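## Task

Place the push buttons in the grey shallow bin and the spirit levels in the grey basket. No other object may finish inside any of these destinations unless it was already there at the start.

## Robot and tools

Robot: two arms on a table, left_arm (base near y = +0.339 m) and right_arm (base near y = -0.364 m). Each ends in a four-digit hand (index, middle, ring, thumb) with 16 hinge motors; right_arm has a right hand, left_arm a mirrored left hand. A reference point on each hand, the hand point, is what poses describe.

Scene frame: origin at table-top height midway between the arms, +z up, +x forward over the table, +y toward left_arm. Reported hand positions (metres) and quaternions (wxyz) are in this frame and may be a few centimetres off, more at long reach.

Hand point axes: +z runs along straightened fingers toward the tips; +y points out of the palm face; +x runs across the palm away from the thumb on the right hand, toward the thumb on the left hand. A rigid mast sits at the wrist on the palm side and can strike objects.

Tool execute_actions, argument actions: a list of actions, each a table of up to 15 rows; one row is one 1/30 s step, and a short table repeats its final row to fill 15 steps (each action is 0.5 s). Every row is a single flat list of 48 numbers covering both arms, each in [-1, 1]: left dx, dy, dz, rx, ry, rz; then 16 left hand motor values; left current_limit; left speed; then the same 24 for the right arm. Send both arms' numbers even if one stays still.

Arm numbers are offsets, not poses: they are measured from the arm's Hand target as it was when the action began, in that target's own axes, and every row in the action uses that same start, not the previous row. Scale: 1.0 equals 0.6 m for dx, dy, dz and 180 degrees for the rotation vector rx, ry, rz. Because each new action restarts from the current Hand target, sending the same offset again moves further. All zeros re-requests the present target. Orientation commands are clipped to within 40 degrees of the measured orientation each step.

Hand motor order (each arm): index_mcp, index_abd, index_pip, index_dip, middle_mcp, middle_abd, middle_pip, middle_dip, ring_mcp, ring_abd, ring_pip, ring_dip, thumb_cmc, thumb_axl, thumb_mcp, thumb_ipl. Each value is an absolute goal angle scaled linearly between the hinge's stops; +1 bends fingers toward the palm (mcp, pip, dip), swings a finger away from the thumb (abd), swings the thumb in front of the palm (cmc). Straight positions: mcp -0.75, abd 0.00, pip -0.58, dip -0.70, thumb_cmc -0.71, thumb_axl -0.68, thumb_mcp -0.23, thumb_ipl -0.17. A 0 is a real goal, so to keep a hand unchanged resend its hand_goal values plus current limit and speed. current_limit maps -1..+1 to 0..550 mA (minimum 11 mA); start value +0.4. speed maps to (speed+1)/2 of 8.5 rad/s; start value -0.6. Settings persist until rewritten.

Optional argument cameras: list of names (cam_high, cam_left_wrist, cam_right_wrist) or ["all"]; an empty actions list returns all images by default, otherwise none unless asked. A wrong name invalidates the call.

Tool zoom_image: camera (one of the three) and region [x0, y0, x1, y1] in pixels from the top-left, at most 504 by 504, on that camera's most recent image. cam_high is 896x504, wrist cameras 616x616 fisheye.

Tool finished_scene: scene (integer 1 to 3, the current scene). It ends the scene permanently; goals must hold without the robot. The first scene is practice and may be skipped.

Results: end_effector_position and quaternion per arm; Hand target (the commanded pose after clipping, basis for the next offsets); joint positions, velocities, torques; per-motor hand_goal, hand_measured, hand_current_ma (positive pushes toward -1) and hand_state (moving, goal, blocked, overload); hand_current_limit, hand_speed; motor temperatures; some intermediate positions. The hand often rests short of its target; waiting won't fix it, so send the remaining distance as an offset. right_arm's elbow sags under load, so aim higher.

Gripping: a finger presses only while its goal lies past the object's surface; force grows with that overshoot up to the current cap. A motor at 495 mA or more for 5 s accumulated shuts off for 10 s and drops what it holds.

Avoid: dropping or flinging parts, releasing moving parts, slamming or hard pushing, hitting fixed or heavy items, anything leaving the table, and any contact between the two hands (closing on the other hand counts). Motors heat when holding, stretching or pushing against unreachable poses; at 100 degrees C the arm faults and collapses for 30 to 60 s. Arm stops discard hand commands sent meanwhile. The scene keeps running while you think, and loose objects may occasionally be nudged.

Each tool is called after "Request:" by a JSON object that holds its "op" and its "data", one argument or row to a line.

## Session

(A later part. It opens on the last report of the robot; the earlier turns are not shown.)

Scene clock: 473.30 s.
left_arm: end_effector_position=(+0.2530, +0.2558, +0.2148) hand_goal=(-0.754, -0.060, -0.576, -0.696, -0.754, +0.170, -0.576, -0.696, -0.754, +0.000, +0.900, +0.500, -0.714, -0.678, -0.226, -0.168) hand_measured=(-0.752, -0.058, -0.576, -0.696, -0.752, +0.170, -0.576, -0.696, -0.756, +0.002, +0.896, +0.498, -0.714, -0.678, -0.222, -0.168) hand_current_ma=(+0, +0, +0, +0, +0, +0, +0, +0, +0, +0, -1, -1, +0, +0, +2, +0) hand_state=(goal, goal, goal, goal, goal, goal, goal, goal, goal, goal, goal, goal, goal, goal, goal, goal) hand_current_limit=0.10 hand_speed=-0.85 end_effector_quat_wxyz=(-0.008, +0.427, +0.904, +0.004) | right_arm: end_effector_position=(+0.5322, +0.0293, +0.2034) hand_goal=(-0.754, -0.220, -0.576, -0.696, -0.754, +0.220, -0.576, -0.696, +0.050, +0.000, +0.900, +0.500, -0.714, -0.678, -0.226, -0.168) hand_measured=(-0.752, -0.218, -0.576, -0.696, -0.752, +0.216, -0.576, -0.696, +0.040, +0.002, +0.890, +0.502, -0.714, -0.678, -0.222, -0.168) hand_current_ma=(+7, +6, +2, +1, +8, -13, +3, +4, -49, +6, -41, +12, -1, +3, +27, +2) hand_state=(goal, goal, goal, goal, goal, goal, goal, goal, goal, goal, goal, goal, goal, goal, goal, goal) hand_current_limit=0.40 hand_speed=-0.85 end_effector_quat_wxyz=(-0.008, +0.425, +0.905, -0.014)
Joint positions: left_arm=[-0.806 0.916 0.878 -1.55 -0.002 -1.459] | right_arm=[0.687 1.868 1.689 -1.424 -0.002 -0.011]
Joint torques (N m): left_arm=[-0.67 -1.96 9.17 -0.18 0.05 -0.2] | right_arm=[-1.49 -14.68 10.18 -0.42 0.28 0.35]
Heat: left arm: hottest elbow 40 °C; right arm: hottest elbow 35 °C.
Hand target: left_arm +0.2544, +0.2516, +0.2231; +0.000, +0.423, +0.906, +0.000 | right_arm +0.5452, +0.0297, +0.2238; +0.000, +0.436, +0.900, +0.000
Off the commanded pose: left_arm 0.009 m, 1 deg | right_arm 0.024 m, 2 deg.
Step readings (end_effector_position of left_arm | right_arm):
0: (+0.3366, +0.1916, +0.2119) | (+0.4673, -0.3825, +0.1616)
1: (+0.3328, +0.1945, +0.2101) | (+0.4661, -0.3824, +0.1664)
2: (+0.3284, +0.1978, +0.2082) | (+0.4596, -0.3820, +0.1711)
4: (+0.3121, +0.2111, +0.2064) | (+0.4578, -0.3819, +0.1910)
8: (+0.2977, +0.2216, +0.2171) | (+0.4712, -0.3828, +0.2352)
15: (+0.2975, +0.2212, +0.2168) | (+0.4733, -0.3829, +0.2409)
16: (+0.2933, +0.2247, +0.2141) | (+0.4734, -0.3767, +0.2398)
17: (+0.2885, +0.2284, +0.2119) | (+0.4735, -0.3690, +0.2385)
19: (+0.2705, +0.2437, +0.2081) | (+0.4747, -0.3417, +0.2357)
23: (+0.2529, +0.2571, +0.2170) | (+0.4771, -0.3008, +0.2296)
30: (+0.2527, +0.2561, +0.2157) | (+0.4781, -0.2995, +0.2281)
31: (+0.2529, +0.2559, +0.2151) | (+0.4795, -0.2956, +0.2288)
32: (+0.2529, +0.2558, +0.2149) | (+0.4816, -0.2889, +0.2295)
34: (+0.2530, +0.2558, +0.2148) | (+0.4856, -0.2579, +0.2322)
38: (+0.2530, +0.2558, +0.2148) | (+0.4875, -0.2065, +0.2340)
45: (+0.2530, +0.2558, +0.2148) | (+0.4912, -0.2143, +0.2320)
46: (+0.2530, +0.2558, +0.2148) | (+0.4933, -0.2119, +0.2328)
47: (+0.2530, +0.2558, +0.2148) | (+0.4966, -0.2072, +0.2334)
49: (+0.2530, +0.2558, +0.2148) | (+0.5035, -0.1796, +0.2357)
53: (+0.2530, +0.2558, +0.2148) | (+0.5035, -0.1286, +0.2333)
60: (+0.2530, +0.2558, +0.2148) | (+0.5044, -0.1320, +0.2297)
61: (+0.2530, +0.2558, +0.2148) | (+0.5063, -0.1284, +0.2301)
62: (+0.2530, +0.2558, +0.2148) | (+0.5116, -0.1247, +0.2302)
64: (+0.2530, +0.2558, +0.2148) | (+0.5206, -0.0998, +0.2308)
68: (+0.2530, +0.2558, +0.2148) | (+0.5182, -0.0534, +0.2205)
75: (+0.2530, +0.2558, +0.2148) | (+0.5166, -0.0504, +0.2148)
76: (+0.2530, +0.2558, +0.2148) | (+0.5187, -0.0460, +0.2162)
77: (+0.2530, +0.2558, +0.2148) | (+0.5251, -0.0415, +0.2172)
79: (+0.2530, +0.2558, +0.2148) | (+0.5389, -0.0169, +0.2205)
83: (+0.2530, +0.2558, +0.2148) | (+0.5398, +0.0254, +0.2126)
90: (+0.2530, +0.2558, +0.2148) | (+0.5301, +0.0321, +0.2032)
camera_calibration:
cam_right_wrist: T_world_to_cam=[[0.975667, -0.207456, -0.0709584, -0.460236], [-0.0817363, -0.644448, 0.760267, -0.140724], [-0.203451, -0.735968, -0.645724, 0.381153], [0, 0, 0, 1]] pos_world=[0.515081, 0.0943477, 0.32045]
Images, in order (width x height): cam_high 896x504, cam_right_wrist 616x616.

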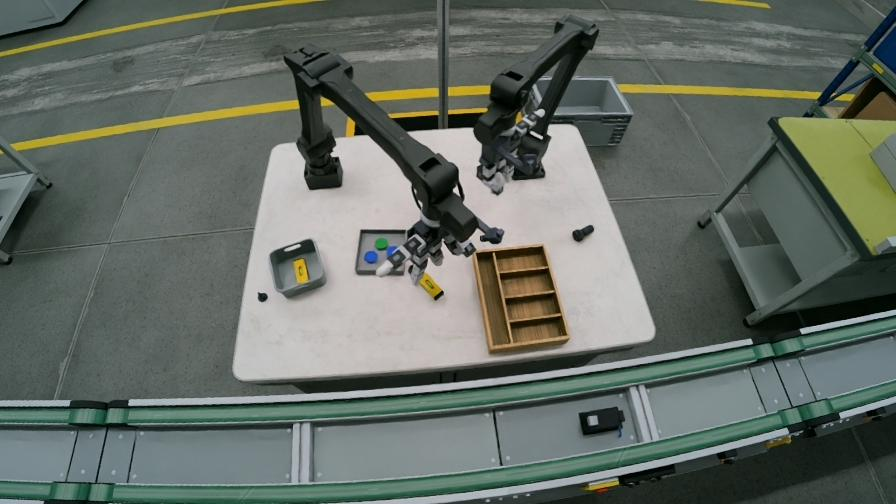

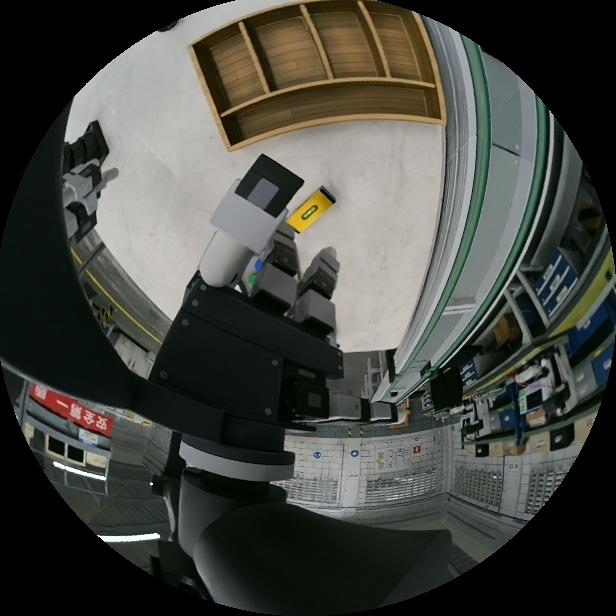

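Request:
{"op": "execute_actions", "data": {
  "actions": [
    [[0,0,0,0,0,0,-0.754,-0.06,-0.576,-0.696,-0.754,0.17,-0.576,-0.696,-0.754,0,0.9,0.5,-0.714,-0.678,-0.226,-0.168,0.1,-0.85,0.005,-0.003,0.065,0,0,0.015,-0.754,-0.22,-0.576,-0.696,-0.754,0.22,-0.576,-0.696,0.05,0,0.9,0.5,-0.714,-0.678,-0.226,-0.168,0.4,-0.8]],
    [[0,0,0,0,0,0,-0.754,-0.06,-0.576,-0.696,-0.754,0.17,-0.576,-0.696,-0.754,0,0.9,0.5,-0.714,-0.678,-0.226,-0.168,0.1,-0.85,0,0,0.06,0,0,0,-0.754,-0.22,-0.576,-0.696,-0.754,0.22,-0.576,-0.696,0.05,0,0.9,0.5,-0.714,-0.678,-0.226,-0.168,0.4,-0.8]]
  ],
  "cameras": ["cam_right_wrist"]
}}

Request:
{"op": "zoom_image", "data": {
  "camera": "cam_right_wrist",
  "region": [240, 170, 380, 310]
}}

Scene clock: 482.13 s.
left_arm: end_effector_position=(+0.2530, +0.2558, +0.2148) hand_goal=(-0.754, -0.060, -0.576, -0.696, -0.754, +0.170, -0.576, -0.696, -0.754, +0.000, +0.900, +0.500, -0.714, -0.678, -0.226, -0.168) hand_measured=(-0.752, -0.058, -0.576, -0.696, -0.752, +0.170, -0.576, -0.696, -0.756, +0.002, +0.896, +0.498, -0.714, -0.678, -0.222, -0.168) hand_current_ma=(+0, +0, +0, +0, +0, +0, +0, +0, +0, +0, -1, -1, +0, +0, +2, +0) hand_state=(goal, goal, goal, goal, goal, goal, goal, goal, goal, goal, goal, goal, goal, goal, goal, goal) hand_current_limit=0.10 hand_speed=-0.85 end_effector_quat_wxyz=(-0.008, +0.427, +0.904, +0.004) | right_arm: end_effector_position=(+0.5388, +0.0281, +0.1454) hand_goal=(-0.754, -0.220, -0.576, -0.696, -0.754, +0.220, -0.576, -0.696, +0.050, +0.000, +0.900, +0.500, -0.714, -0.678, -0.226, -0.168) hand_measured=(-0.754, -0.218, -0.576, -0.696, -0.754, +0.216, -0.576, -0.696, +0.040, +0.002, +0.890, +0.502, -0.714, -0.678, -0.222, -0.168) hand_current_ma=(+2, +6, +2, +1, +2, -13, +2, +4, -49, +6, -41, +12, +0, +3, +27, +2) hand_state=(goal, goal, goal, goal, goal, goal, goal, goal, goal, goal, goal, goal, goal, goal, goal, goal) hand_current_limit=0.40 hand_speed=-0.80 end_effector_quat_wxyz=(-0.004, +0.452, +0.892, -0.008)
Joint positions: left_arm=[-0.806 0.916 0.878 -1.55 -0.002 -1.459] | right_arm=[0.687 1.913 1.595 -1.27 -0.001 0.049]
Joint torques (N m): left_arm=[-0.38 -1.96 9.21 -0.31 0.01 -0.23] | right_arm=[-0.5 -15.27 7.17 0.59 0.28 0.33]
Heat: left arm: hottest elbow 41 °C; right arm: hottest elbow 35 °C.
Hand target: left_arm +0.2544, +0.2516, +0.2231; +0.000, +0.423, +0.906, +0.000 | right_arm +0.5419, +0.0309, +0.1487; +0.000, +0.457, +0.889, +0.000
Off the commanded pose: left_arm 0.009 m, 1 deg | right_arm 0.005 m, 1 deg.
Step readings (end_effector_position of left_arm | right_arm):
0: (+0.2530, +0.2558, +0.2148) | (+0.5322, +0.0293, +0.2034)
1: (+0.2530, +0.2558, +0.2148) | (+0.5334, +0.0293, +0.2016)
2: (+0.2530, +0.2558, +0.2148) | (+0.5357, +0.0301, +0.2004)
4: (+0.2530, +0.2558, +0.2148) | (+0.5389, +0.0312, +0.1969)
8: (+0.2530, +0.2558, +0.2148) | (+0.5389, +0.0294, +0.1886)
15: (+0.2530, +0.2558, +0.2148) | (+0.5395, +0.0289, +0.1879)
16: (+0.2530, +0.2558, +0.2148) | (+0.5396, +0.0289, +0.1838)
17: (+0.2530, +0.2558, +0.2148) | (+0.5413, +0.0302, +0.1813)
19: (+0.2530, +0.2558, +0.2148) | (+0.5415, +0.0304, +0.1717)
23: (+0.2530, +0.2558, +0.2148) | (+0.5384, +0.0278, +0.1506)
30: (+0.2530, +0.2558, +0.2148) | (+0.5387, +0.0280, +0.1454)
camera_calibration:
cam_right_wrist: T_world_to_cam=[[0.962382, -0.264933, -0.0602664, -0.463794], [-0.130156, -0.644239, 0.753668, -0.0698935], [-0.238498, -0.717472, -0.654487, 0.363827], [0, 0, 0, 1]] pos_world=[0.524022, 0.0931328, 0.262845]
Images, in order (width x height): cam_right_wrist 616x616.

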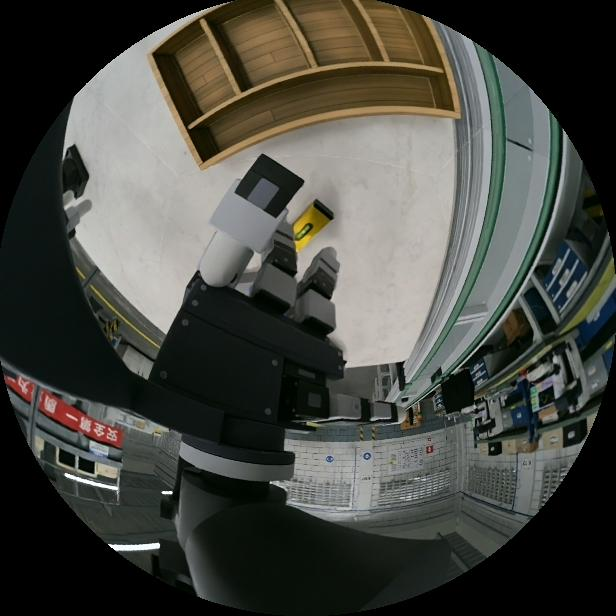

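Scaled by 3.600 from the camera's 616x616 image, which has a finer 880x880 frame.

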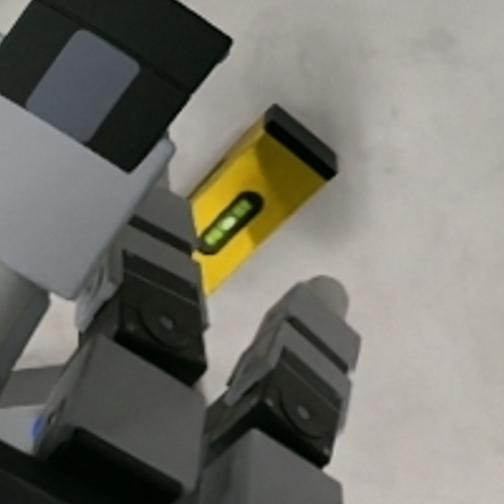

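Request:
{"op": "execute_actions", "data": {
  "actions": [
    [[0,0,0,0,0,0,-0.754,-0.06,-0.576,-0.696,-0.754,0.17,-0.576,-0.696,-0.754,0,0.9,0.5,-0.714,-0.678,-0.226,-0.168,0.1,-0.85,0.004,-0.004,0.03,0,0,0,-0.754,-0.22,-0.576,-0.696,-0.754,0.22,-0.576,-0.696,0.05,0,0.9,0.5,-0.714,-0.678,-0.226,-0.168,0.4,-0.8]],
    [[0,0,0,0,0,0,-0.754,-0.06,-0.576,-0.696,-0.754,0.17,-0.576,-0.696,-0.754,0,0.9,0.5,-0.714,-0.678,-0.226,-0.168,0.1,-0.85,0,0,0.018,0,0,0,-0.754,-0.22,-0.576,-0.696,-0.754,0.22,-0.576,-0.696,0.05,0,0.9,0.5,-0.714,-0.678,-0.226,-0.168,0.4,-0.8]]
  ],
  "cameras": ["cam_right_wrist"]
}}

Request:
{"op": "zoom_image", "data": {
  "camera": "cam_right_wrist",
  "region": [240, 170, 380, 310]
}}

Scene clock: 489.90 s.
left_arm: end_effector_position=(+0.2530, +0.2558, +0.2148) hand_goal=(-0.754, -0.060, -0.576, -0.696, -0.754, +0.170, -0.576, -0.696, -0.754, +0.000, +0.900, +0.500, -0.714, -0.678, -0.226, -0.168) hand_measured=(-0.752, -0.058, -0.576, -0.696, -0.752, +0.170, -0.576, -0.696, -0.756, +0.002, +0.896, +0.498, -0.714, -0.678, -0.222, -0.168) hand_current_ma=(+0, +0, +0, +0, +0, +0, +0, +0, +0, +0, -1, -1, +0, +0, +2, +0) hand_state=(goal, goal, goal, goal, goal, goal, goal, goal, goal, goal, goal, goal, goal, goal, goal, goal) hand_current_limit=0.10 hand_speed=-0.85 end_effector_quat_wxyz=(-0.008, +0.427, +0.904, +0.004) | right_arm: end_effector_position=(+0.5392, +0.0279, +0.1274) hand_goal=(-0.754, -0.220, -0.576, -0.696, -0.754, +0.220, -0.576, -0.696, +0.050, +0.000, +0.900, +0.500, -0.714, -0.678, -0.226, -0.168) hand_measured=(-0.754, -0.218, -0.576, -0.696, -0.754, +0.216, -0.576, -0.696, +0.040, +0.002, +0.890, +0.502, -0.714, -0.678, -0.222, -0.168) hand_current_ma=(+1, +6, +2, +1, +1, -13, +2, +4, -49, +6, -41, +12, +0, +3, +27, +2) hand_state=(goal, goal, goal, goal, goal, goal, goal, goal, goal, goal, goal, goal, goal, goal, goal, goal) hand_current_limit=0.40 hand_speed=-0.80 end_effector_quat_wxyz=(-0.001, +0.454, +0.891, +0.001)
Joint positions: left_arm=[-0.806 0.916 0.878 -1.55 -0.002 -1.459] | right_arm=[0.687 1.92 1.551 -1.202 -0.001 0.053]
Joint torques (N m): left_arm=[-0.62 -1.85 9.06 -0.25 0.03 -0.19] | right_arm=[-0.21 -13.86 6.67 0.68 0.28 0.33]
Heat: left arm: hottest elbow 41 °C; right arm: hottest elbow 34 °C.
Hand target: left_arm +0.2544, +0.2516, +0.2231; +0.000, +0.423, +0.906, +0.000 | right_arm +0.5387, +0.0315, +0.1200; +0.000, +0.457, +0.889, +0.000
Off the commanded pose: left_arm 0.009 m, 1 deg | right_arm 0.008 m, 0 deg.
Step readings (end_effector_position of left_arm | right_arm):
0: (+0.2530, +0.2558, +0.2148) | (+0.5388, +0.0281, +0.1454)
1: (+0.2530, +0.2558, +0.2148) | (+0.5390, +0.0281, +0.1439)
2: (+0.2530, +0.2558, +0.2148) | (+0.5398, +0.0287, +0.1425)
4: (+0.2530, +0.2558, +0.2148) | (+0.5402, +0.0290, +0.1391)
8: (+0.2530, +0.2558, +0.2148) | (+0.5376, +0.0267, +0.1333)
15: (+0.2530, +0.2558, +0.2148) | (+0.5381, +0.0271, +0.1335)
16: (+0.2530, +0.2558, +0.2148) | (+0.5383, +0.0271, +0.1329)
17: (+0.2530, +0.2558, +0.2148) | (+0.5390, +0.0277, +0.1325)
19: (+0.2530, +0.2558, +0.2148) | (+0.5398, +0.0284, +0.1313)
23: (+0.2530, +0.2558, +0.2148) | (+0.5392, +0.0279, +0.1280)
30: (+0.2530, +0.2558, +0.2148) | (+0.5392, +0.0279, +0.1274)
camera_calibration:
cam_right_wrist: T_world_to_cam=[[0.961925, -0.268717, -0.0499247, -0.466239], [-0.143516, -0.652057, 0.744463, -0.0478265], [-0.232603, -0.708952, -0.665795, 0.34997], [0, 0, 0, 1]] pos_world=[0.523027, 0.0916398, 0.245336]
Images, in order (width x height): cam_right_wrist 616x616.

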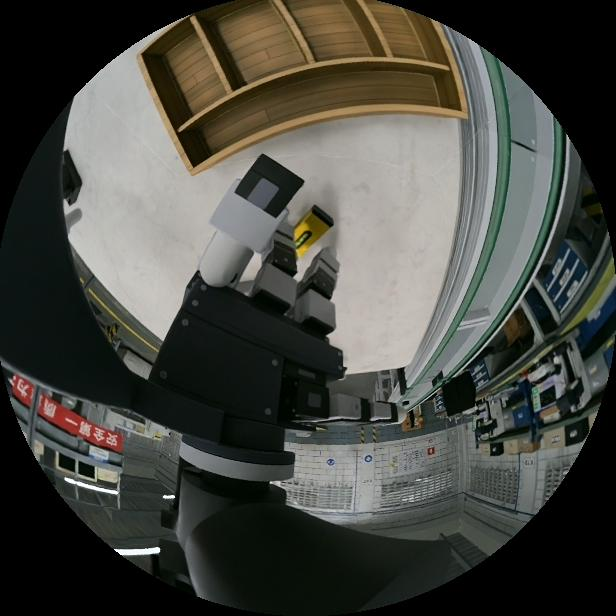

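Scaled by 3.600 from the camera's 616x616 image, which has a finer 880x880 frame.

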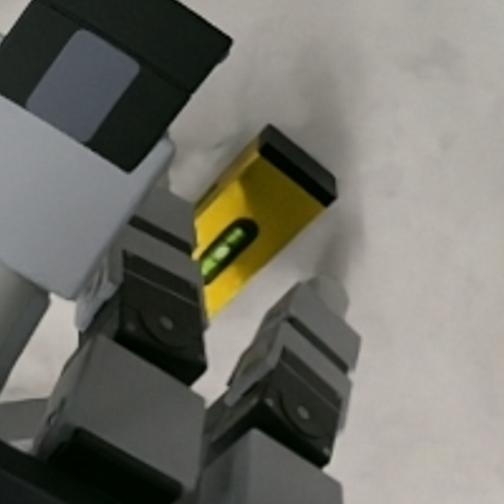

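Request:
{"op": "execute_actions", "data": {
  "actions": [
    [[0,0,0,0,0,0,-0.754,-0.06,-0.576,-0.696,-0.754,0.17,-0.576,-0.696,-0.754,0,0.9,0.5,-0.714,-0.678,-0.226,-0.168,0.1,-0.85,0.003,-0.007,0.002,0,0,0,-0.754,-0.1,-0.576,-0.696,-0.754,0.1,-0.576,-0.696,0.05,0,0.9,0.5,-0.714,-0.678,-0.226,-0.168,0.4,-0.8]],
    [[0,0,0,0,0,0,-0.754,-0.06,-0.576,-0.696,-0.754,0.17,-0.576,-0.696,-0.754,0,0.9,0.5,-0.714,-0.678,-0.226,-0.168,0.1,-0.85,0,0,0.002,0,0,0,-0.754,0.1,-0.576,-0.696,-0.754,-0.1,-0.576,-0.696,0.05,0,0.9,0.5,-0.714,-0.678,-0.226,-0.168,0.4,-0.8]],
    [[0,0,0,0,0,0,-0.754,-0.06,-0.576,-0.696,-0.754,0.17,-0.576,-0.696,-0.754,0,0.9,0.5,-0.714,-0.678,-0.226,-0.168,0.1,-0.85,0,0,0,0,0,0,-0.754,0.15,-0.576,-0.696,-0.754,-0.15,-0.576,-0.696,0.05,0,0.9,0.5,-0.714,-0.678,-0.226,-0.168,0.65,-0.8]]
  ],
  "cameras": ["cam_right_wrist"]
}}

Request:
{"op": "zoom_image", "data": {
  "camera": "cam_right_wrist",
  "region": [240, 170, 380, 310]
}}

Scene clock: 496.17 s.
left_arm: end_effector_position=(+0.2530, +0.2558, +0.2148) hand_goal=(-0.754, -0.060, -0.576, -0.696, -0.754, +0.170, -0.576, -0.696, -0.754, +0.000, +0.900, +0.500, -0.714, -0.678, -0.226, -0.168) hand_measured=(-0.752, -0.058, -0.576, -0.696, -0.752, +0.170, -0.576, -0.696, -0.756, +0.002, +0.896, +0.498, -0.714, -0.678, -0.222, -0.168) hand_current_ma=(+0, +0, +0, +0, +0, +0, +0, +0, +0, +0, -1, -1, +0, +0, +2, +0) hand_state=(goal, goal, goal, goal, goal, goal, goal, goal, goal, goal, goal, goal, goal, goal, goal, goal) hand_current_limit=0.10 hand_speed=-0.85 end_effector_quat_wxyz=(-0.008, +0.427, +0.904, +0.004) | right_arm: end_effector_position=(+0.5375, +0.0293, +0.1263) hand_goal=(-0.754, +0.150, -0.576, -0.696, -0.754, -0.150, -0.576, -0.696, +0.050, +0.000, +0.900, +0.500, -0.714, -0.678, -0.226, -0.168) hand_measured=(-0.754, +0.038, -0.576, -0.696, -0.754, +0.110, -0.576, -0.696, +0.040, +0.002, +0.890, +0.502, -0.714, -0.678, -0.222, -0.168) hand_current_ma=(+1, -454, +2, +1, -3, +454, -1, +4, -49, +6, -41, +12, +0, +3, +27, +2) hand_state=(goal, blocked, goal, goal, goal, blocked, goal, goal, goal, goal, goal, goal, goal, goal, goal, goal) hand_current_limit=0.65 hand_speed=-0.80 end_effector_quat_wxyz=(+0.000, +0.454, +0.891, +0.003)
Joint positions: left_arm=[-0.806 0.916 0.878 -1.55 -0.002 -1.459] | right_arm=[0.691 1.918 1.544 -1.193 -0.003 0.056]
Joint torques (N m): left_arm=[-0.5 -2.2 9.14 -0.25 0.04 -0.23] | right_arm=[-0.15 -14.21 5.87 0.75 0.32 0.33]
Heat: left arm: hottest elbow 41 °C; right arm: hottest elbow 34 °C.
Hand target: left_arm +0.2544, +0.2516, +0.2231; +0.000, +0.423, +0.906, +0.000 | right_arm +0.5341, +0.0307, +0.1176; +0.000, +0.457, +0.890, +0.000
Off the commanded pose: left_arm 0.009 m, 1 deg | right_arm 0.009 m, 0 deg.
Step readings (end_effector_position of left_arm | right_arm):
0: (+0.2530, +0.2558, +0.2148) | (+0.5392, +0.0279, +0.1274)
1: (+0.2530, +0.2558, +0.2148) | (+0.5387, +0.0275, +0.1264)
2: (+0.2530, +0.2558, +0.2148) | (+0.5386, +0.0273, +0.1255)
4: (+0.2530, +0.2558, +0.2148) | (+0.5383, +0.0272, +0.1252)
8: (+0.2530, +0.2558, +0.2148) | (+0.5377, +0.0282, +0.1254)
15: (+0.2530, +0.2558, +0.2148) | (+0.5371, +0.0290, +0.1257)
16: (+0.2530, +0.2558, +0.2148) | (+0.5373, +0.0291, +0.1257)
17: (+0.2530, +0.2558, +0.2148) | (+0.5372, +0.0293, +0.1257)
19: (+0.2530, +0.2558, +0.2148) | (+0.5372, +0.0294, +0.1258)
23: (+0.2530, +0.2558, +0.2148) | (+0.5374, +0.0294, +0.1263)
30: (+0.2530, +0.2558, +0.2148) | (+0.5374, +0.0294, +0.1263)
31: (+0.2530, +0.2558, +0.2148) | (+0.5374, +0.0294, +0.1263)
32: (+0.2530, +0.2558, +0.2148) | (+0.5375, +0.0293, +0.1263)
34: (+0.2530, +0.2558, +0.2148) | (+0.5375, +0.0293, +0.1263)
38: (+0.2530, +0.2558, +0.2148) | (+0.5375, +0.0293, +0.1263)
45: (+0.2530, +0.2558, +0.2148) | (+0.5375, +0.0293, +0.1263)
camera_calibration:
cam_right_wrist: T_world_to_cam=[[0.962145, -0.268163, -0.0486384, -0.464643], [-0.144917, -0.654532, 0.742015, -0.04515], [-0.230816, -0.706878, -0.668616, 0.349275], [0, 0, 0, 1]] pos_world=[0.521129, 0.0927425, 0.244433]
Images, in order (width x height): cam_right_wrist 616x616.

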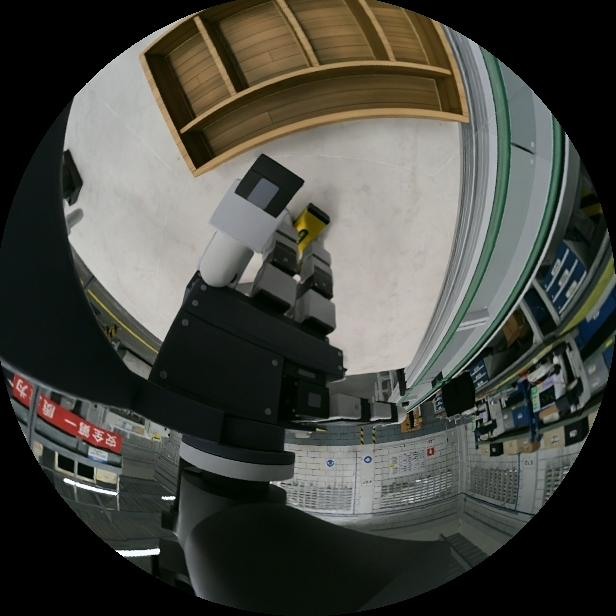

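Scaled by 3.600 from the camera's 616x616 image, which has a finer 880x880 frame.

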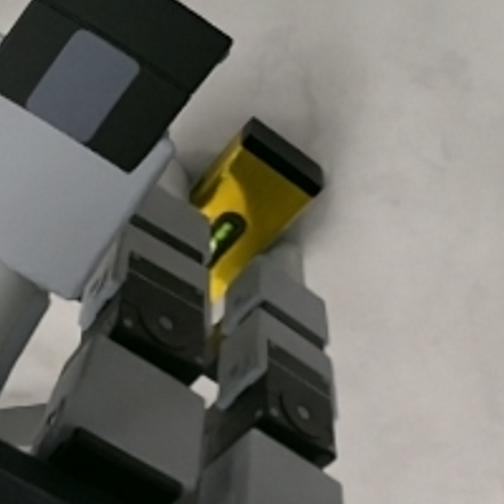

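Request:
{"op": "execute_actions", "data": {
  "actions": [
    [[0,0,0,0,0,0,-0.754,-0.06,-0.576,-0.696,-0.754,0.17,-0.576,-0.696,-0.754,0,0.9,0.5,-0.714,-0.678,-0.226,-0.168,0.1,-0.85,0,0,-0.02,0,0,0,-0.754,0.18,-0.576,-0.696,-0.754,-0.12,-0.576,-0.696,0.05,0,0.9,0.5,-0.714,-0.678,-0.226,-0.168,0.65,-0.8]],
    [[0,0,0,0,0,0,-0.754,-0.06,-0.576,-0.696,-0.754,0.17,-0.576,-0.696,-0.754,0,0.9,0.5,-0.714,-0.678,-0.226,-0.168,0.1,-0.85,0,0,-0.03,0,0,0,-0.754,0.18,-0.576,-0.696,-0.754,-0.12,-0.576,-0.696,0.05,0,0.9,0.5,-0.714,-0.678,-0.226,-0.168,0.65,-0.8]],
    [[0,0,0,0,0,0,-0.754,-0.06,-0.576,-0.696,-0.754,0.17,-0.576,-0.696,-0.754,0,0.9,0.5,-0.714,-0.678,-0.226,-0.168,0.1,-0.85,0,0,-0.05,0,0,0,-0.754,0.18,-0.576,-0.696,-0.754,-0.12,-0.576,-0.696,0.05,0,0.9,0.5,-0.714,-0.678,-0.226,-0.168,0.65,-0.8]],
    [[0,0,0,0,0,0,-0.754,-0.06,-0.576,-0.696,-0.754,0.17,-0.576,-0.696,-0.754,0,0.9,0.5,-0.714,-0.678,-0.226,-0.168,0.1,-0.85,0,0,-0.09,0,0,0,-0.754,0.18,-0.576,-0.696,-0.754,-0.12,-0.576,-0.696,0.05,0,0.9,0.5,-0.714,-0.678,-0.226,-0.168,0.65,-0.8]]
  ],
  "cameras": ["cam_right_wrist"]
}}

Request:
{"op": "zoom_image", "data": {
  "camera": "cam_right_wrist",
  "region": [240, 170, 380, 310]
}}

Scene clock: 506.90 s.
left_arm: end_effector_position=(+0.2530, +0.2558, +0.2148) hand_goal=(-0.754, -0.060, -0.576, -0.696, -0.754, +0.170, -0.576, -0.696, -0.754, +0.000, +0.900, +0.500, -0.714, -0.678, -0.226, -0.168) hand_measured=(-0.752, -0.058, -0.576, -0.696, -0.752, +0.170, -0.576, -0.696, -0.756, +0.002, +0.896, +0.498, -0.714, -0.678, -0.222, -0.168) hand_current_ma=(+0, +0, +0, +0, +0, +0, +0, +0, +0, +0, -1, -1, +0, +0, +2, +0) hand_state=(goal, goal, goal, goal, goal, goal, goal, goal, goal, goal, goal, goal, goal, goal, goal, goal) hand_current_limit=0.10 hand_speed=-0.85 end_effector_quat_wxyz=(-0.008, +0.427, +0.904, +0.004) | right_arm: end_effector_position=(+0.5296, +0.0227, +0.2178) hand_goal=(-0.754, +0.180, -0.576, -0.696, -0.754, -0.120, -0.576, -0.696, +0.050, +0.000, +0.900, +0.500, -0.714, -0.678, -0.226, -0.168) hand_measured=(-0.752, +0.038, -0.574, -0.696, -0.752, +0.110, -0.574, -0.696, +0.040, +0.002, +0.890, +0.502, -0.714, -0.678, -0.222, -0.168) hand_current_ma=(+9, -454, +7, +2, +12, +454, +7, +4, -49, +6, -41, +12, +1, +3, +27, +2) hand_state=(goal, blocked, goal, goal, goal, blocked, goal, goal, goal, goal, goal, goal, goal, goal, goal, goal) hand_current_limit=0.65 hand_speed=-0.80 end_effector_quat_wxyz=(-0.005, +0.454, +0.891, -0.009)
Joint positions: left_arm=[-0.806 0.916 0.878 -1.55 -0.002 -1.459] | right_arm=[0.691 1.842 1.686 -1.435 -0.002 0.058]
Joint torques (N m): left_arm=[-0.26 -1.96 9.16 -0.25 0.03 -0.2] | right_arm=[-0.15 -13.98 9.88 -0.35 0.3 0.33]
Heat: left arm: hottest elbow 42 °C; right arm: hottest elbow 34 °C.
Hand target: left_arm +0.2544, +0.2516, +0.2231; +0.000, +0.423, +0.906, +0.000 | right_arm +0.5341, +0.0306, +0.2315; +0.000, +0.457, +0.889, +0.000
Off the commanded pose: left_arm 0.009 m, 1 deg | right_arm 0.017 m, 1 deg.
Step readings (end_effector_position of left_arm | right_arm):
0: (+0.2530, +0.2558, +0.2148) | (+0.5375, +0.0293, +0.1263)
1: (+0.2530, +0.2558, +0.2148) | (+0.5375, +0.0294, +0.1268)
2: (+0.2530, +0.2558, +0.2148) | (+0.5375, +0.0294, +0.1271)
4: (+0.2530, +0.2558, +0.2148) | (+0.5375, +0.0294, +0.1271)
8: (+0.2530, +0.2558, +0.2148) | (+0.5375, +0.0294, +0.1271)
15: (+0.2530, +0.2558, +0.2148) | (+0.5375, +0.0294, +0.1271)
16: (+0.2530, +0.2558, +0.2148) | (+0.5363, +0.0283, +0.1272)
17: (+0.2530, +0.2558, +0.2148) | (+0.5348, +0.0270, +0.1270)
19: (+0.2530, +0.2558, +0.2148) | (+0.5315, +0.0243, +0.1264)
23: (+0.2530, +0.2558, +0.2148) | (+0.5300, +0.0231, +0.1258)
30: (+0.2530, +0.2558, +0.2148) | (+0.5299, +0.0230, +0.1257)
31: (+0.2530, +0.2558, +0.2148) | (+0.5287, +0.0220, +0.1271)
32: (+0.2530, +0.2558, +0.2148) | (+0.5266, +0.0202, +0.1277)
34: (+0.2530, +0.2558, +0.2148) | (+0.5229, +0.0172, +0.1322)
38: (+0.2530, +0.2558, +0.2148) | (+0.5230, +0.0173, +0.1455)
45: (+0.2530, +0.2558, +0.2148) | (+0.5262, +0.0199, +0.1540)
46: (+0.2530, +0.2558, +0.2148) | (+0.5251, +0.0190, +0.1576)
47: (+0.2530, +0.2558, +0.2148) | (+0.5226, +0.0169, +0.1608)
49: (+0.2530, +0.2558, +0.2148) | (+0.5203, +0.0151, +0.1732)
53: (+0.2530, +0.2558, +0.2148) | (+0.5269, +0.0205, +0.2049)
60: (+0.2530, +0.2558, +0.2148) | (+0.5298, +0.0228, +0.2183)
camera_calibration:
cam_right_wrist: T_world_to_cam=[[0.960762, -0.270188, -0.0627257, -0.450485], [-0.131307, -0.642233, 0.755179, -0.128794], [-0.244325, -0.717311, -0.652511, 0.407718], [0, 0, 0, 1]] pos_world=[0.515513, 0.0880298, 0.335046]
Images, in order (width x height): cam_right_wrist 616x616.

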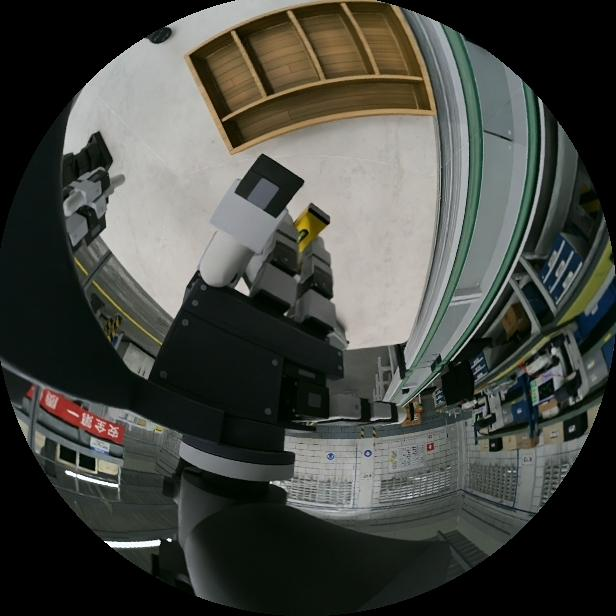

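Scaled by 3.600 from the camera's 616x616 image, which has a finer 880x880 frame.

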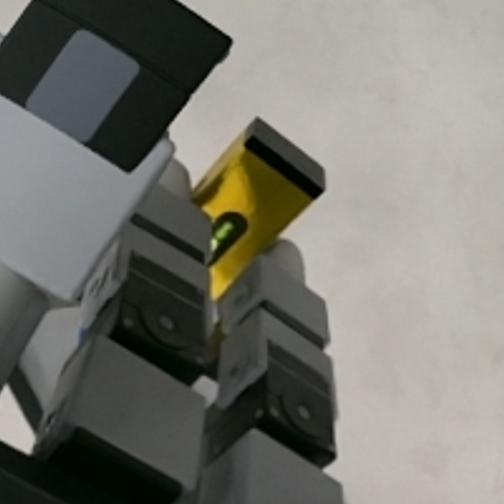

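Request:
{"op": "execute_actions", "data": {
  "actions": [
    [[0,0,0,0,0,0,-0.754,-0.06,-0.576,-0.696,-0.754,0.17,-0.576,-0.696,-0.754,0,0.9,0.5,-0.714,-0.678,-0.226,-0.168,0.1,-0.85,-0.103,-0.096,-0.05,0,0,0,-0.754,0.18,-0.576,-0.696,-0.754,-0.12,-0.576,-0.696,0.05,0,0.9,0.5,-0.714,-0.678,-0.226,-0.168,0.65,-0.8]],
    [[0,0,0,0,0,0,-0.754,-0.06,-0.576,-0.696,-0.754,0.17,-0.576,-0.696,-0.754,0,0.9,0.5,-0.714,-0.678,-0.226,-0.168,0.1,-0.85,-0.103,-0.096,-0.03,0,0,0,-0.754,0.18,-0.576,-0.696,-0.754,-0.12,-0.576,-0.696,0.05,0,0.9,0.5,-0.714,-0.678,-0.226,-0.168,0.65,-0.8]],
    [[0,0,0,0,0,0,-0.754,-0.06,-0.576,-0.696,-0.754,0.17,-0.576,-0.696,-0.754,0,0.9,0.5,-0.714,-0.678,-0.226,-0.168,0.1,-0.85,-0.103,-0.096,0,0,0,0,-0.754,0.18,-0.576,-0.696,-0.754,-0.12,-0.576,-0.696,0.05,0,0.9,0.5,-0.714,-0.678,-0.226,-0.168,0.65,-0.8]],
    [[0,0,0,0,0,0,-0.754,-0.06,-0.576,-0.696,-0.754,0.17,-0.576,-0.696,-0.754,0,0.9,0.5,-0.714,-0.678,-0.226,-0.168,0.1,-0.85,-0.103,-0.096,0,0,0,0,-0.754,0.18,-0.576,-0.696,-0.754,-0.12,-0.576,-0.696,0.05,0,0.9,0.5,-0.714,-0.678,-0.226,-0.168,0.65,-0.8]],
    [[0,0,0,0,0,0,-0.754,-0.06,-0.576,-0.696,-0.754,0.17,-0.576,-0.696,-0.754,0,0.9,0.5,-0.714,-0.678,-0.226,-0.168,0.1,-0.85,-0.103,-0.096,0,0,0,0.091,-0.754,0.18,-0.576,-0.696,-0.754,-0.12,-0.576,-0.696,0.05,0,0.9,0.5,-0.714,-0.678,-0.226,-0.168,0.65,-0.8]]
  ],
  "cameras": ["cam_right_wrist"]
}}

Request:
{"op": "zoom_image", "data": {
  "camera": "cam_right_wrist",
  "region": [200, 130, 400, 330]
}}

Scene clock: 516.00 s.
left_arm: end_effector_position=(+0.2530, +0.2558, +0.2148) hand_goal=(-0.754, -0.060, -0.576, -0.696, -0.754, +0.170, -0.576, -0.696, -0.754, +0.000, +0.900, +0.500, -0.714, -0.678, -0.226, -0.168) hand_measured=(-0.752, -0.058, -0.576, -0.696, -0.752, +0.170, -0.576, -0.696, -0.756, +0.002, +0.896, +0.498, -0.714, -0.678, -0.222, -0.168) hand_current_ma=(+0, +0, +0, +0, +0, +0, +0, +0, +0, +0, -1, -1, +0, +0, +2, +0) hand_state=(goal, goal, goal, goal, goal, goal, goal, goal, goal, goal, goal, goal, goal, goal, goal, goal) hand_current_limit=0.10 hand_speed=-0.85 end_effector_quat_wxyz=(-0.008, +0.427, +0.904, +0.004) | right_arm: end_effector_position=(+0.4788, -0.3924, +0.2729) hand_goal=(-0.754, +0.180, -0.576, -0.696, -0.754, -0.120, -0.576, -0.696, +0.050, +0.000, +0.900, +0.500, -0.714, -0.678, -0.226, -0.168) hand_measured=(-0.752, +0.040, -0.574, -0.696, -0.752, +0.110, -0.574, -0.696, +0.040, +0.002, +0.890, +0.502, -0.712, -0.678, -0.222, -0.168) hand_current_ma=(+11, -454, +10, +2, +10, +454, +9, +4, -45, +6, -41, +12, +6, +3, +27, +2) hand_state=(goal, blocked, goal, goal, goal, blocked, goal, goal, goal, goal, goal, goal, goal, goal, goal, goal) hand_current_limit=0.65 hand_speed=-0.80 end_effector_quat_wxyz=(-0.004, +0.578, +0.816, -0.003)
Joint positions: left_arm=[-0.806 0.916 0.878 -1.55 -0.002 -1.459] | right_arm=[-0.087 1.343 1.231 -1.469 0.001 -0.431]
Joint torques (N m): left_arm=[-0.73 -1.73 9.1 -0.28 0.02 -0.22] | right_arm=[0.15 -8.59 7.88 -0.06 0.1 0.32]
Heat: left arm: hottest elbow 42 °C; right arm: hottest elbow 34 °C.
Hand target: left_arm +0.2544, +0.2516, +0.2231; +0.000, +0.423, +0.906, +0.000 | right_arm +0.4798, -0.3884, +0.2794; +0.000, +0.579, +0.815, +0.000
Off the commanded pose: left_arm 0.009 m, 1 deg | right_arm 0.008 m, 1 deg.
Step readings (end_effector_position of left_arm | right_arm):
0: (+0.2530, +0.2558, +0.2148) | (+0.5296, +0.0227, +0.2178)
1: (+0.2530, +0.2558, +0.2148) | (+0.5274, +0.0170, +0.2174)
2: (+0.2530, +0.2558, +0.2148) | (+0.5221, +0.0108, +0.2170)
4: (+0.2530, +0.2558, +0.2148) | (+0.5108, -0.0163, +0.2198)
8: (+0.2530, +0.2558, +0.2148) | (+0.5201, -0.0546, +0.2481)
15: (+0.2530, +0.2558, +0.2148) | (+0.5244, -0.0647, +0.2611)
16: (+0.2530, +0.2558, +0.2148) | (+0.5217, -0.0693, +0.2577)
17: (+0.2530, +0.2558, +0.2148) | (+0.5163, -0.0729, +0.2554)
19: (+0.2530, +0.2558, +0.2148) | (+0.5053, -0.0987, +0.2522)
23: (+0.2530, +0.2558, +0.2148) | (+0.5118, -0.1416, +0.2668)
30: (+0.2530, +0.2558, +0.2148) | (+0.5131, -0.1475, +0.2749)
31: (+0.2530, +0.2558, +0.2148) | (+0.5103, -0.1519, +0.2716)
32: (+0.2530, +0.2558, +0.2148) | (+0.5061, -0.1551, +0.2702)
34: (+0.2530, +0.2558, +0.2148) | (+0.4971, -0.1829, +0.2648)
38: (+0.2530, +0.2558, +0.2148) | (+0.5020, -0.2304, +0.2702)
45: (+0.2530, +0.2558, +0.2148) | (+0.5014, -0.2306, +0.2731)
46: (+0.2530, +0.2558, +0.2148) | (+0.4990, -0.2344, +0.2711)
47: (+0.2530, +0.2558, +0.2148) | (+0.4960, -0.2377, +0.2703)
49: (+0.2530, +0.2558, +0.2148) | (+0.4903, -0.2670, +0.2675)
53: (+0.2530, +0.2558, +0.2148) | (+0.4920, -0.3177, +0.2716)
60: (+0.2530, +0.2558, +0.2148) | (+0.4907, -0.3136, +0.2729)
61: (+0.2530, +0.2558, +0.2148) | (+0.4893, -0.3175, +0.2717)
62: (+0.2530, +0.2558, +0.2148) | (+0.4875, -0.3223, +0.2712)
64: (+0.2530, +0.2558, +0.2148) | (+0.4819, -0.3486, +0.2695)
68: (+0.2530, +0.2558, +0.2148) | (+0.4787, -0.3910, +0.2725)
75: (+0.2530, +0.2558, +0.2148) | (+0.4787, -0.3926, +0.2729)
camera_calibration:
cam_right_wrist: T_world_to_cam=[[0.844847, -0.531891, -0.0576625, -0.558927], [-0.31593, -0.58297, 0.748555, -0.330266], [-0.431765, -0.614197, -0.660561, 0.265903], [0, 0, 0, 1]] pos_world=[0.482675, -0.326506, 0.390638]
Images, in order (width x height): cam_right_wrist 616x616.

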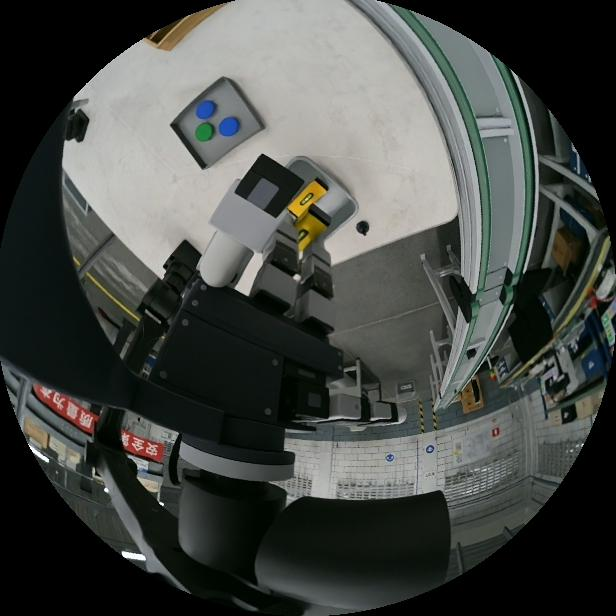

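Scaled by 2.520 from the camera's 616x616 image, which has a finer 880x880 frame.

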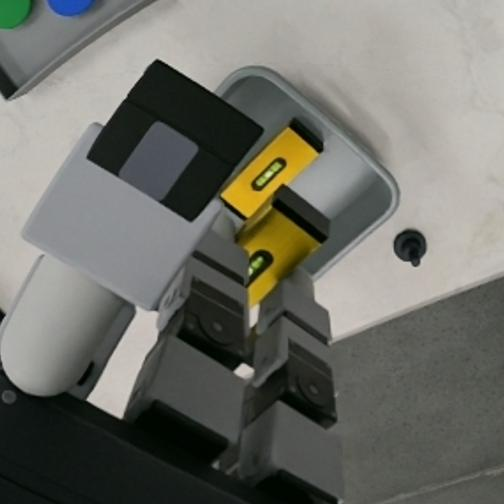

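Request:
{"op": "execute_actions", "data": {
  "actions": [
    [[0,0,0,0,0,0,-0.754,-0.06,-0.576,-0.696,-0.754,0.17,-0.576,-0.696,-0.754,0,0.9,0.5,-0.714,-0.678,-0.226,-0.168,0.1,-0.85,0.014,0.0075,0.08,0,0,0,-0.754,0.18,-0.576,-0.696,-0.754,-0.12,-0.576,-0.696,0.05,0,0.9,0.5,-0.714,-0.678,-0.226,-0.168,0.65,-0.8]],
    [[0,0,0,0,0,0,-0.754,-0.06,-0.576,-0.696,-0.754,0.17,-0.576,-0.696,-0.754,0,0.9,0.5,-0.714,-0.678,-0.226,-0.168,0.1,-0.85,0,0,0.07,0,0,0,-0.754,0.18,-0.576,-0.696,-0.754,-0.12,-0.576,-0.696,0.05,0,0.9,0.5,-0.714,-0.678,-0.226,-0.168,0.65,-0.8]]
  ],
  "cameras": ["cam_right_wrist"]
}}

Request:
{"op": "zoom_image", "data": {
  "camera": "cam_right_wrist",
  "region": [200, 130, 400, 330]
}}

Scene clock: 526.33 s.
left_arm: end_effector_position=(+0.2530, +0.2558, +0.2148) hand_goal=(-0.754, -0.060, -0.576, -0.696, -0.754, +0.170, -0.576, -0.696, -0.754, +0.000, +0.900, +0.500, -0.714, -0.678, -0.226, -0.168) hand_measured=(-0.752, -0.058, -0.576, -0.696, -0.752, +0.170, -0.576, -0.696, -0.756, +0.002, +0.896, +0.498, -0.714, -0.678, -0.222, -0.168) hand_current_ma=(+0, +0, +0, +0, +0, +0, +0, +0, +0, +0, -1, -1, +0, +0, +2, +0) hand_state=(goal, goal, goal, goal, goal, goal, goal, goal, goal, goal, goal, goal, goal, goal, goal, goal) hand_current_limit=0.10 hand_speed=-0.85 end_effector_quat_wxyz=(-0.008, +0.427, +0.904, +0.004) | right_arm: end_effector_position=(+0.4753, -0.3813, +0.1839) hand_goal=(-0.754, +0.180, -0.576, -0.696, -0.754, -0.120, -0.576, -0.696, +0.050, +0.000, +0.900, +0.500, -0.714, -0.678, -0.226, -0.168) hand_measured=(-0.752, +0.040, -0.576, -0.696, -0.752, +0.110, -0.576, -0.696, +0.040, +0.002, +0.890, +0.502, -0.712, -0.678, -0.222, -0.168) hand_current_ma=(+12, -454, +1, +2, +10, +454, +3, +4, -45, +6, -41, +12, +5, +3, +27, +2) hand_state=(goal, blocked, goal, goal, goal, blocked, goal, goal, goal, goal, goal, goal, goal, goal, goal, goal) hand_current_limit=0.65 hand_speed=-0.80 end_effector_quat_wxyz=(-0.010, +0.577, +0.817, -0.006)
Joint positions: left_arm=[-0.806 0.916 0.878 -1.55 -0.002 -1.459] | right_arm=[-0.059 1.395 1.044 -1.243 -0.001 -0.406]
Joint torques (N m): left_arm=[-0.67 -2.02 9.17 -0.32 0.05 -0.19] | right_arm=[-0.03 -8.47 7.39 0.61 0.15 0.32]
Heat: left arm: hottest elbow 42 °C; right arm: hottest elbow 33 °C.
Hand target: left_arm +0.2544, +0.2516, +0.2231; +0.000, +0.423, +0.906, +0.000 | right_arm +0.4814, -0.3789, +0.1895; +0.000, +0.579, +0.815, +0.000
Off the commanded pose: left_arm 0.009 m, 1 deg | right_arm 0.009 m, 1 deg.
Step readings (end_effector_position of left_arm | right_arm):
0: (+0.2530, +0.2558, +0.2148) | (+0.4788, -0.3924, +0.2729)
1: (+0.2530, +0.2558, +0.2148) | (+0.4787, -0.3916, +0.2675)
2: (+0.2530, +0.2558, +0.2148) | (+0.4811, -0.3906, +0.2641)
4: (+0.2530, +0.2558, +0.2148) | (+0.4784, -0.3872, +0.2480)
8: (+0.2530, +0.2558, +0.2148) | (+0.4721, -0.3814, +0.2248)
15: (+0.2530, +0.2558, +0.2148) | (+0.4747, -0.3812, +0.2237)
16: (+0.2530, +0.2558, +0.2148) | (+0.4750, -0.3812, +0.2195)
17: (+0.2530, +0.2558, +0.2148) | (+0.4787, -0.3815, +0.2172)
19: (+0.2530, +0.2558, +0.2148) | (+0.4790, -0.3815, +0.2049)
23: (+0.2530, +0.2558, +0.2148) | (+0.4737, -0.3812, +0.1851)
30: (+0.2530, +0.2558, +0.2148) | (+0.4753, -0.3813, +0.1839)
camera_calibration:
cam_right_wrist: T_world_to_cam=[[0.845032, -0.530155, -0.0696803, -0.552474], [-0.305183, -0.585185, 0.75128, -0.264684], [-0.439071, -0.613591, -0.656295, 0.215423], [0, 0, 0, 1]] pos_world=[0.480667, -0.315605, 0.301736]
Images, in order (width x height): cam_right_wrist 616x616.

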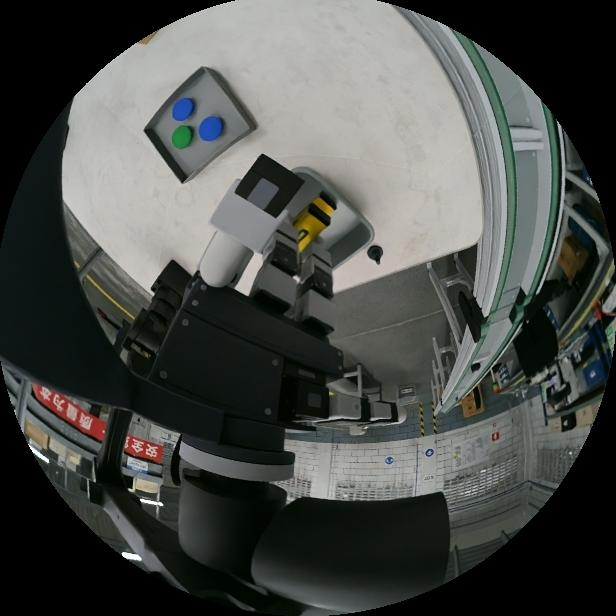

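Scaled by 2.520 from the camera's 616x616 image, which has a finer 880x880 frame.

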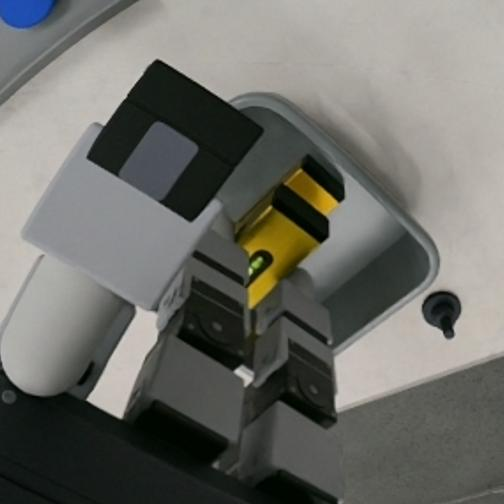

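Request:
{"op": "execute_actions", "data": {
  "actions": [
    [[0,0,0,0,0,0,-0.754,-0.06,-0.576,-0.696,-0.754,0.17,-0.576,-0.696,-0.754,0,0.9,0.5,-0.714,-0.678,-0.226,-0.168,0.1,-0.85,0,0.002,0.025,0,0,0,-0.754,0.18,-0.576,-0.696,-0.754,-0.12,-0.576,-0.696,0.05,0,0.9,0.5,-0.714,-0.678,-0.226,-0.168,0.65,-0.8]],
    [[0,0,0,0,0,0,-0.754,-0.06,-0.576,-0.696,-0.754,0.17,-0.576,-0.696,-0.754,0,0.9,0.5,-0.714,-0.678,-0.226,-0.168,0.1,-0.85,0,0,0.018,0,0,0,-0.754,0.18,-0.576,-0.696,-0.754,-0.12,-0.576,-0.696,0.05,0,0.9,0.5,-0.714,-0.678,-0.226,-0.168,0.65,-0.8]]
  ],
  "cameras": ["cam_right_wrist"]
}}

Request:
{"op": "zoom_image", "data": {
  "camera": "cam_right_wrist",
  "region": [240, 170, 380, 310]
}}

Scene clock: 532.10 s.
left_arm: end_effector_position=(+0.2530, +0.2558, +0.2148) hand_goal=(-0.754, -0.060, -0.576, -0.696, -0.754, +0.170, -0.576, -0.696, -0.754, +0.000, +0.900, +0.500, -0.714, -0.678, -0.226, -0.168) hand_measured=(-0.752, -0.058, -0.576, -0.696, -0.752, +0.170, -0.576, -0.696, -0.756, +0.002, +0.896, +0.498, -0.714, -0.678, -0.222, -0.168) hand_current_ma=(+0, +0, +0, +0, +0, +0, +0, +0, +0, +0, -1, -1, +0, +0, +2, +0) hand_state=(goal, goal, goal, goal, goal, goal, goal, goal, goal, goal, goal, goal, goal, goal, goal, goal) hand_current_limit=0.10 hand_speed=-0.85 end_effector_quat_wxyz=(-0.008, +0.427, +0.904, +0.004) | right_arm: end_effector_position=(+0.4787, -0.3817, +0.1650) hand_goal=(-0.754, +0.180, -0.576, -0.696, -0.754, -0.120, -0.576, -0.696, +0.050, +0.000, +0.900, +0.500, -0.714, -0.678, -0.226, -0.168) hand_measured=(-0.752, +0.040, -0.576, -0.696, -0.752, +0.110, -0.576, -0.696, +0.040, +0.002, +0.890, +0.502, -0.712, -0.678, -0.222, -0.168) hand_current_ma=(+6, -454, +1, +2, +5, +454, +3, +4, -45, +6, -41, +12, +5, +3, +27, +2) hand_state=(goal, blocked, goal, goal, goal, blocked, goal, goal, goal, goal, goal, goal, goal, goal, goal, goal) hand_current_limit=0.65 hand_speed=-0.80 end_effector_quat_wxyz=(-0.004, +0.578, +0.816, -0.002)
Joint positions: left_arm=[-0.806 0.916 0.878 -1.55 -0.002 -1.459] | right_arm=[-0.059 1.415 1.008 -1.172 -0.001 -0.404]
Joint torques (N m): left_arm=[-0.67 -1.96 9.11 -0.29 0.04 -0.22] | right_arm=[0.15 -7.94 6.78 0.7 0.15 0.32]
Heat: left arm: hottest elbow 42 °C; right arm: hottest elbow 33 °C.
Hand target: left_arm +0.2544, +0.2516, +0.2231; +0.000, +0.423, +0.906, +0.000 | right_arm +0.4824, -0.3785, +0.1636; +0.000, +0.579, +0.815, +0.000
Off the commanded pose: left_arm 0.009 m, 1 deg | right_arm 0.005 m, 1 deg.
Step readings (end_effector_position of left_arm | right_arm):
0: (+0.2530, +0.2558, +0.2148) | (+0.4753, -0.3813, +0.1839)
1: (+0.2530, +0.2558, +0.2148) | (+0.4758, -0.3814, +0.1831)
2: (+0.2530, +0.2558, +0.2148) | (+0.4775, -0.3815, +0.1826)
4: (+0.2530, +0.2558, +0.2148) | (+0.4791, -0.3816, +0.1802)
8: (+0.2530, +0.2558, +0.2148) | (+0.4786, -0.3816, +0.1766)
15: (+0.2530, +0.2558, +0.2148) | (+0.4789, -0.3816, +0.1765)
16: (+0.2530, +0.2558, +0.2148) | (+0.4789, -0.3817, +0.1754)
17: (+0.2530, +0.2558, +0.2148) | (+0.4801, -0.3817, +0.1747)
19: (+0.2530, +0.2558, +0.2148) | (+0.4801, -0.3817, +0.1713)
23: (+0.2530, +0.2558, +0.2148) | (+0.4785, -0.3816, +0.1655)
30: (+0.2530, +0.2558, +0.2148) | (+0.4787, -0.3817, +0.1650)
camera_calibration:
cam_right_wrist: T_world_to_cam=[[0.845136, -0.531547, -0.0566028, -0.559583], [-0.317223, -0.583942, 0.747249, -0.242799], [-0.430251, -0.613571, -0.662129, 0.200987], [0, 0, 0, 1]] pos_world=[0.482377, -0.315905, 0.282837]
Images, in order (width x height): cam_right_wrist 616x616.

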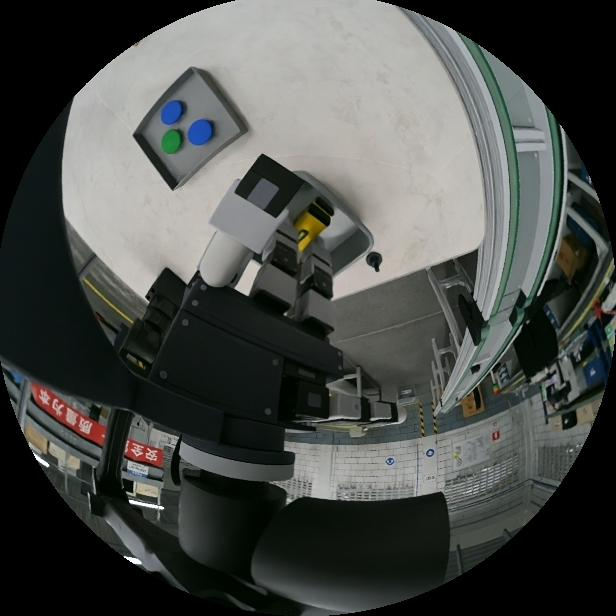

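Scaled by 3.600 from the camera's 616x616 image, which has a finer 880x880 frame.

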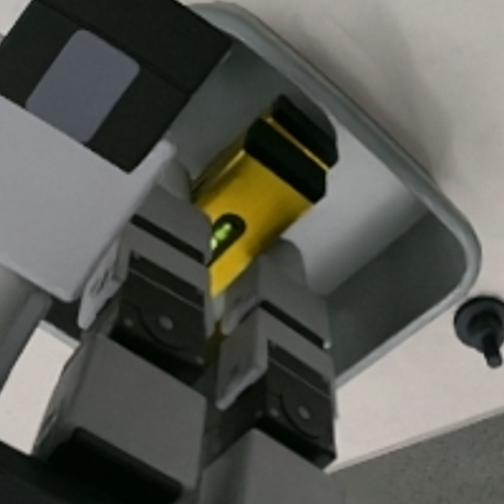

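Request:
{"op": "execute_actions", "data": {
  "actions": [
    [[0,0,0,0,0,0,-0.754,-0.06,-0.576,-0.696,-0.754,0.17,-0.576,-0.696,-0.754,0,0.9,0.5,-0.714,-0.678,-0.226,-0.168,0.1,-0.85,0,0,0.01,0,0,0,-0.754,0.18,-0.576,-0.696,-0.754,-0.12,-0.576,-0.696,0.05,0,0.9,0.5,-0.714,-0.678,-0.226,-0.168,0.65,-0.8]],
    [[0,0,0,0,0,0,-0.754,-0.06,-0.576,-0.696,-0.754,0.17,-0.576,-0.696,-0.754,0,0.9,0.5,-0.714,-0.678,-0.226,-0.168,0.1,-0.85,0,0,0.008,0,0,0,-0.754,0.18,-0.576,-0.696,-0.754,-0.12,-0.576,-0.696,0.05,0,0.9,0.5,-0.714,-0.678,-0.226,-0.168,0.65,-0.8]]
  ]
}}

Scene clock: 537.87 s.
left_arm: end_effector_position=(+0.2530, +0.2558, +0.2148) hand_goal=(-0.754, -0.060, -0.576, -0.696, -0.754, +0.170, -0.576, -0.696, -0.754, +0.000, +0.900, +0.500, -0.714, -0.678, -0.226, -0.168) hand_measured=(-0.752, -0.058, -0.576, -0.696, -0.752, +0.170, -0.576, -0.696, -0.756, +0.002, +0.896, +0.498, -0.714, -0.678, -0.222, -0.168) hand_current_ma=(+0, +0, +0, +0, +0, +0, +0, +0, +0, +0, -1, -1, +0, +0, +2, +0) hand_state=(goal, goal, goal, goal, goal, goal, goal, goal, goal, goal, goal, goal, goal, goal, goal, goal) hand_current_limit=0.10 hand_speed=-0.85 end_effector_quat_wxyz=(-0.008, +0.427, +0.904, +0.004) | right_arm: end_effector_position=(+0.4794, -0.3817, +0.1559) hand_goal=(-0.754, +0.180, -0.576, -0.696, -0.754, -0.120, -0.576, -0.696, +0.050, +0.000, +0.900, +0.500, -0.714, -0.678, -0.226, -0.168) hand_measured=(-0.752, +0.040, -0.576, -0.696, -0.752, +0.110, -0.576, -0.696, +0.040, +0.002, +0.890, +0.502, -0.712, -0.678, -0.222, -0.168) hand_current_ma=(+6, -454, +1, +2, +5, +454, +3, +4, -45, +6, -41, +12, +5, +3, +27, +2) hand_state=(goal, blocked, goal, goal, goal, blocked, goal, goal, goal, goal, goal, goal, goal, goal, goal, goal) hand_current_limit=0.65 hand_speed=-0.80 end_effector_quat_wxyz=(-0.002, +0.578, +0.816, -0.001)
Joint positions: left_arm=[-0.806 0.916 0.878 -1.55 -0.002 -1.459] | right_arm=[-0.059 1.425 0.991 -1.141 -0.001 -0.404]
Joint torques (N m): left_arm=[-0.56 -1.9 9.17 -0.32 0.04 -0.23] | right_arm=[0.15 -7.77 6.58 0.72 0.16 0.32]
Heat: left arm: hottest elbow 42 °C; right arm: hottest elbow 33 °C.
Hand target: left_arm +0.2544, +0.2516, +0.2231; +0.000, +0.423, +0.906, +0.000 | right_arm +0.4825, -0.3785, +0.1528; +0.000, +0.579, +0.815, +0.000
Off the commanded pose: left_arm 0.009 m, 1 deg | right_arm 0.005 m, 0 deg.
Step readings (end_effector_position of left_arm | right_arm):
0: (+0.2530, +0.2558, +0.2148) | (+0.4787, -0.3817, +0.1650)
1: (+0.2530, +0.2558, +0.2148) | (+0.4787, -0.3817, +0.1645)
2: (+0.2530, +0.2558, +0.2148) | (+0.4795, -0.3817, +0.1643)
4: (+0.2530, +0.2558, +0.2148) | (+0.4798, -0.3817, +0.1629)
8: (+0.2530, +0.2558, +0.2148) | (+0.4792, -0.3817, +0.1608)
15: (+0.2530, +0.2558, +0.2148) | (+0.4794, -0.3817, +0.1609)
16: (+0.2530, +0.2558, +0.2148) | (+0.4794, -0.3817, +0.1603)
17: (+0.2530, +0.2558, +0.2148) | (+0.4799, -0.3817, +0.1601)
19: (+0.2530, +0.2558, +0.2148) | (+0.4801, -0.3818, +0.1587)
23: (+0.2530, +0.2558, +0.2148) | (+0.4793, -0.3817, +0.1562)
30: (+0.2530, +0.2558, +0.2148) | (+0.4794, -0.3817, +0.1559)


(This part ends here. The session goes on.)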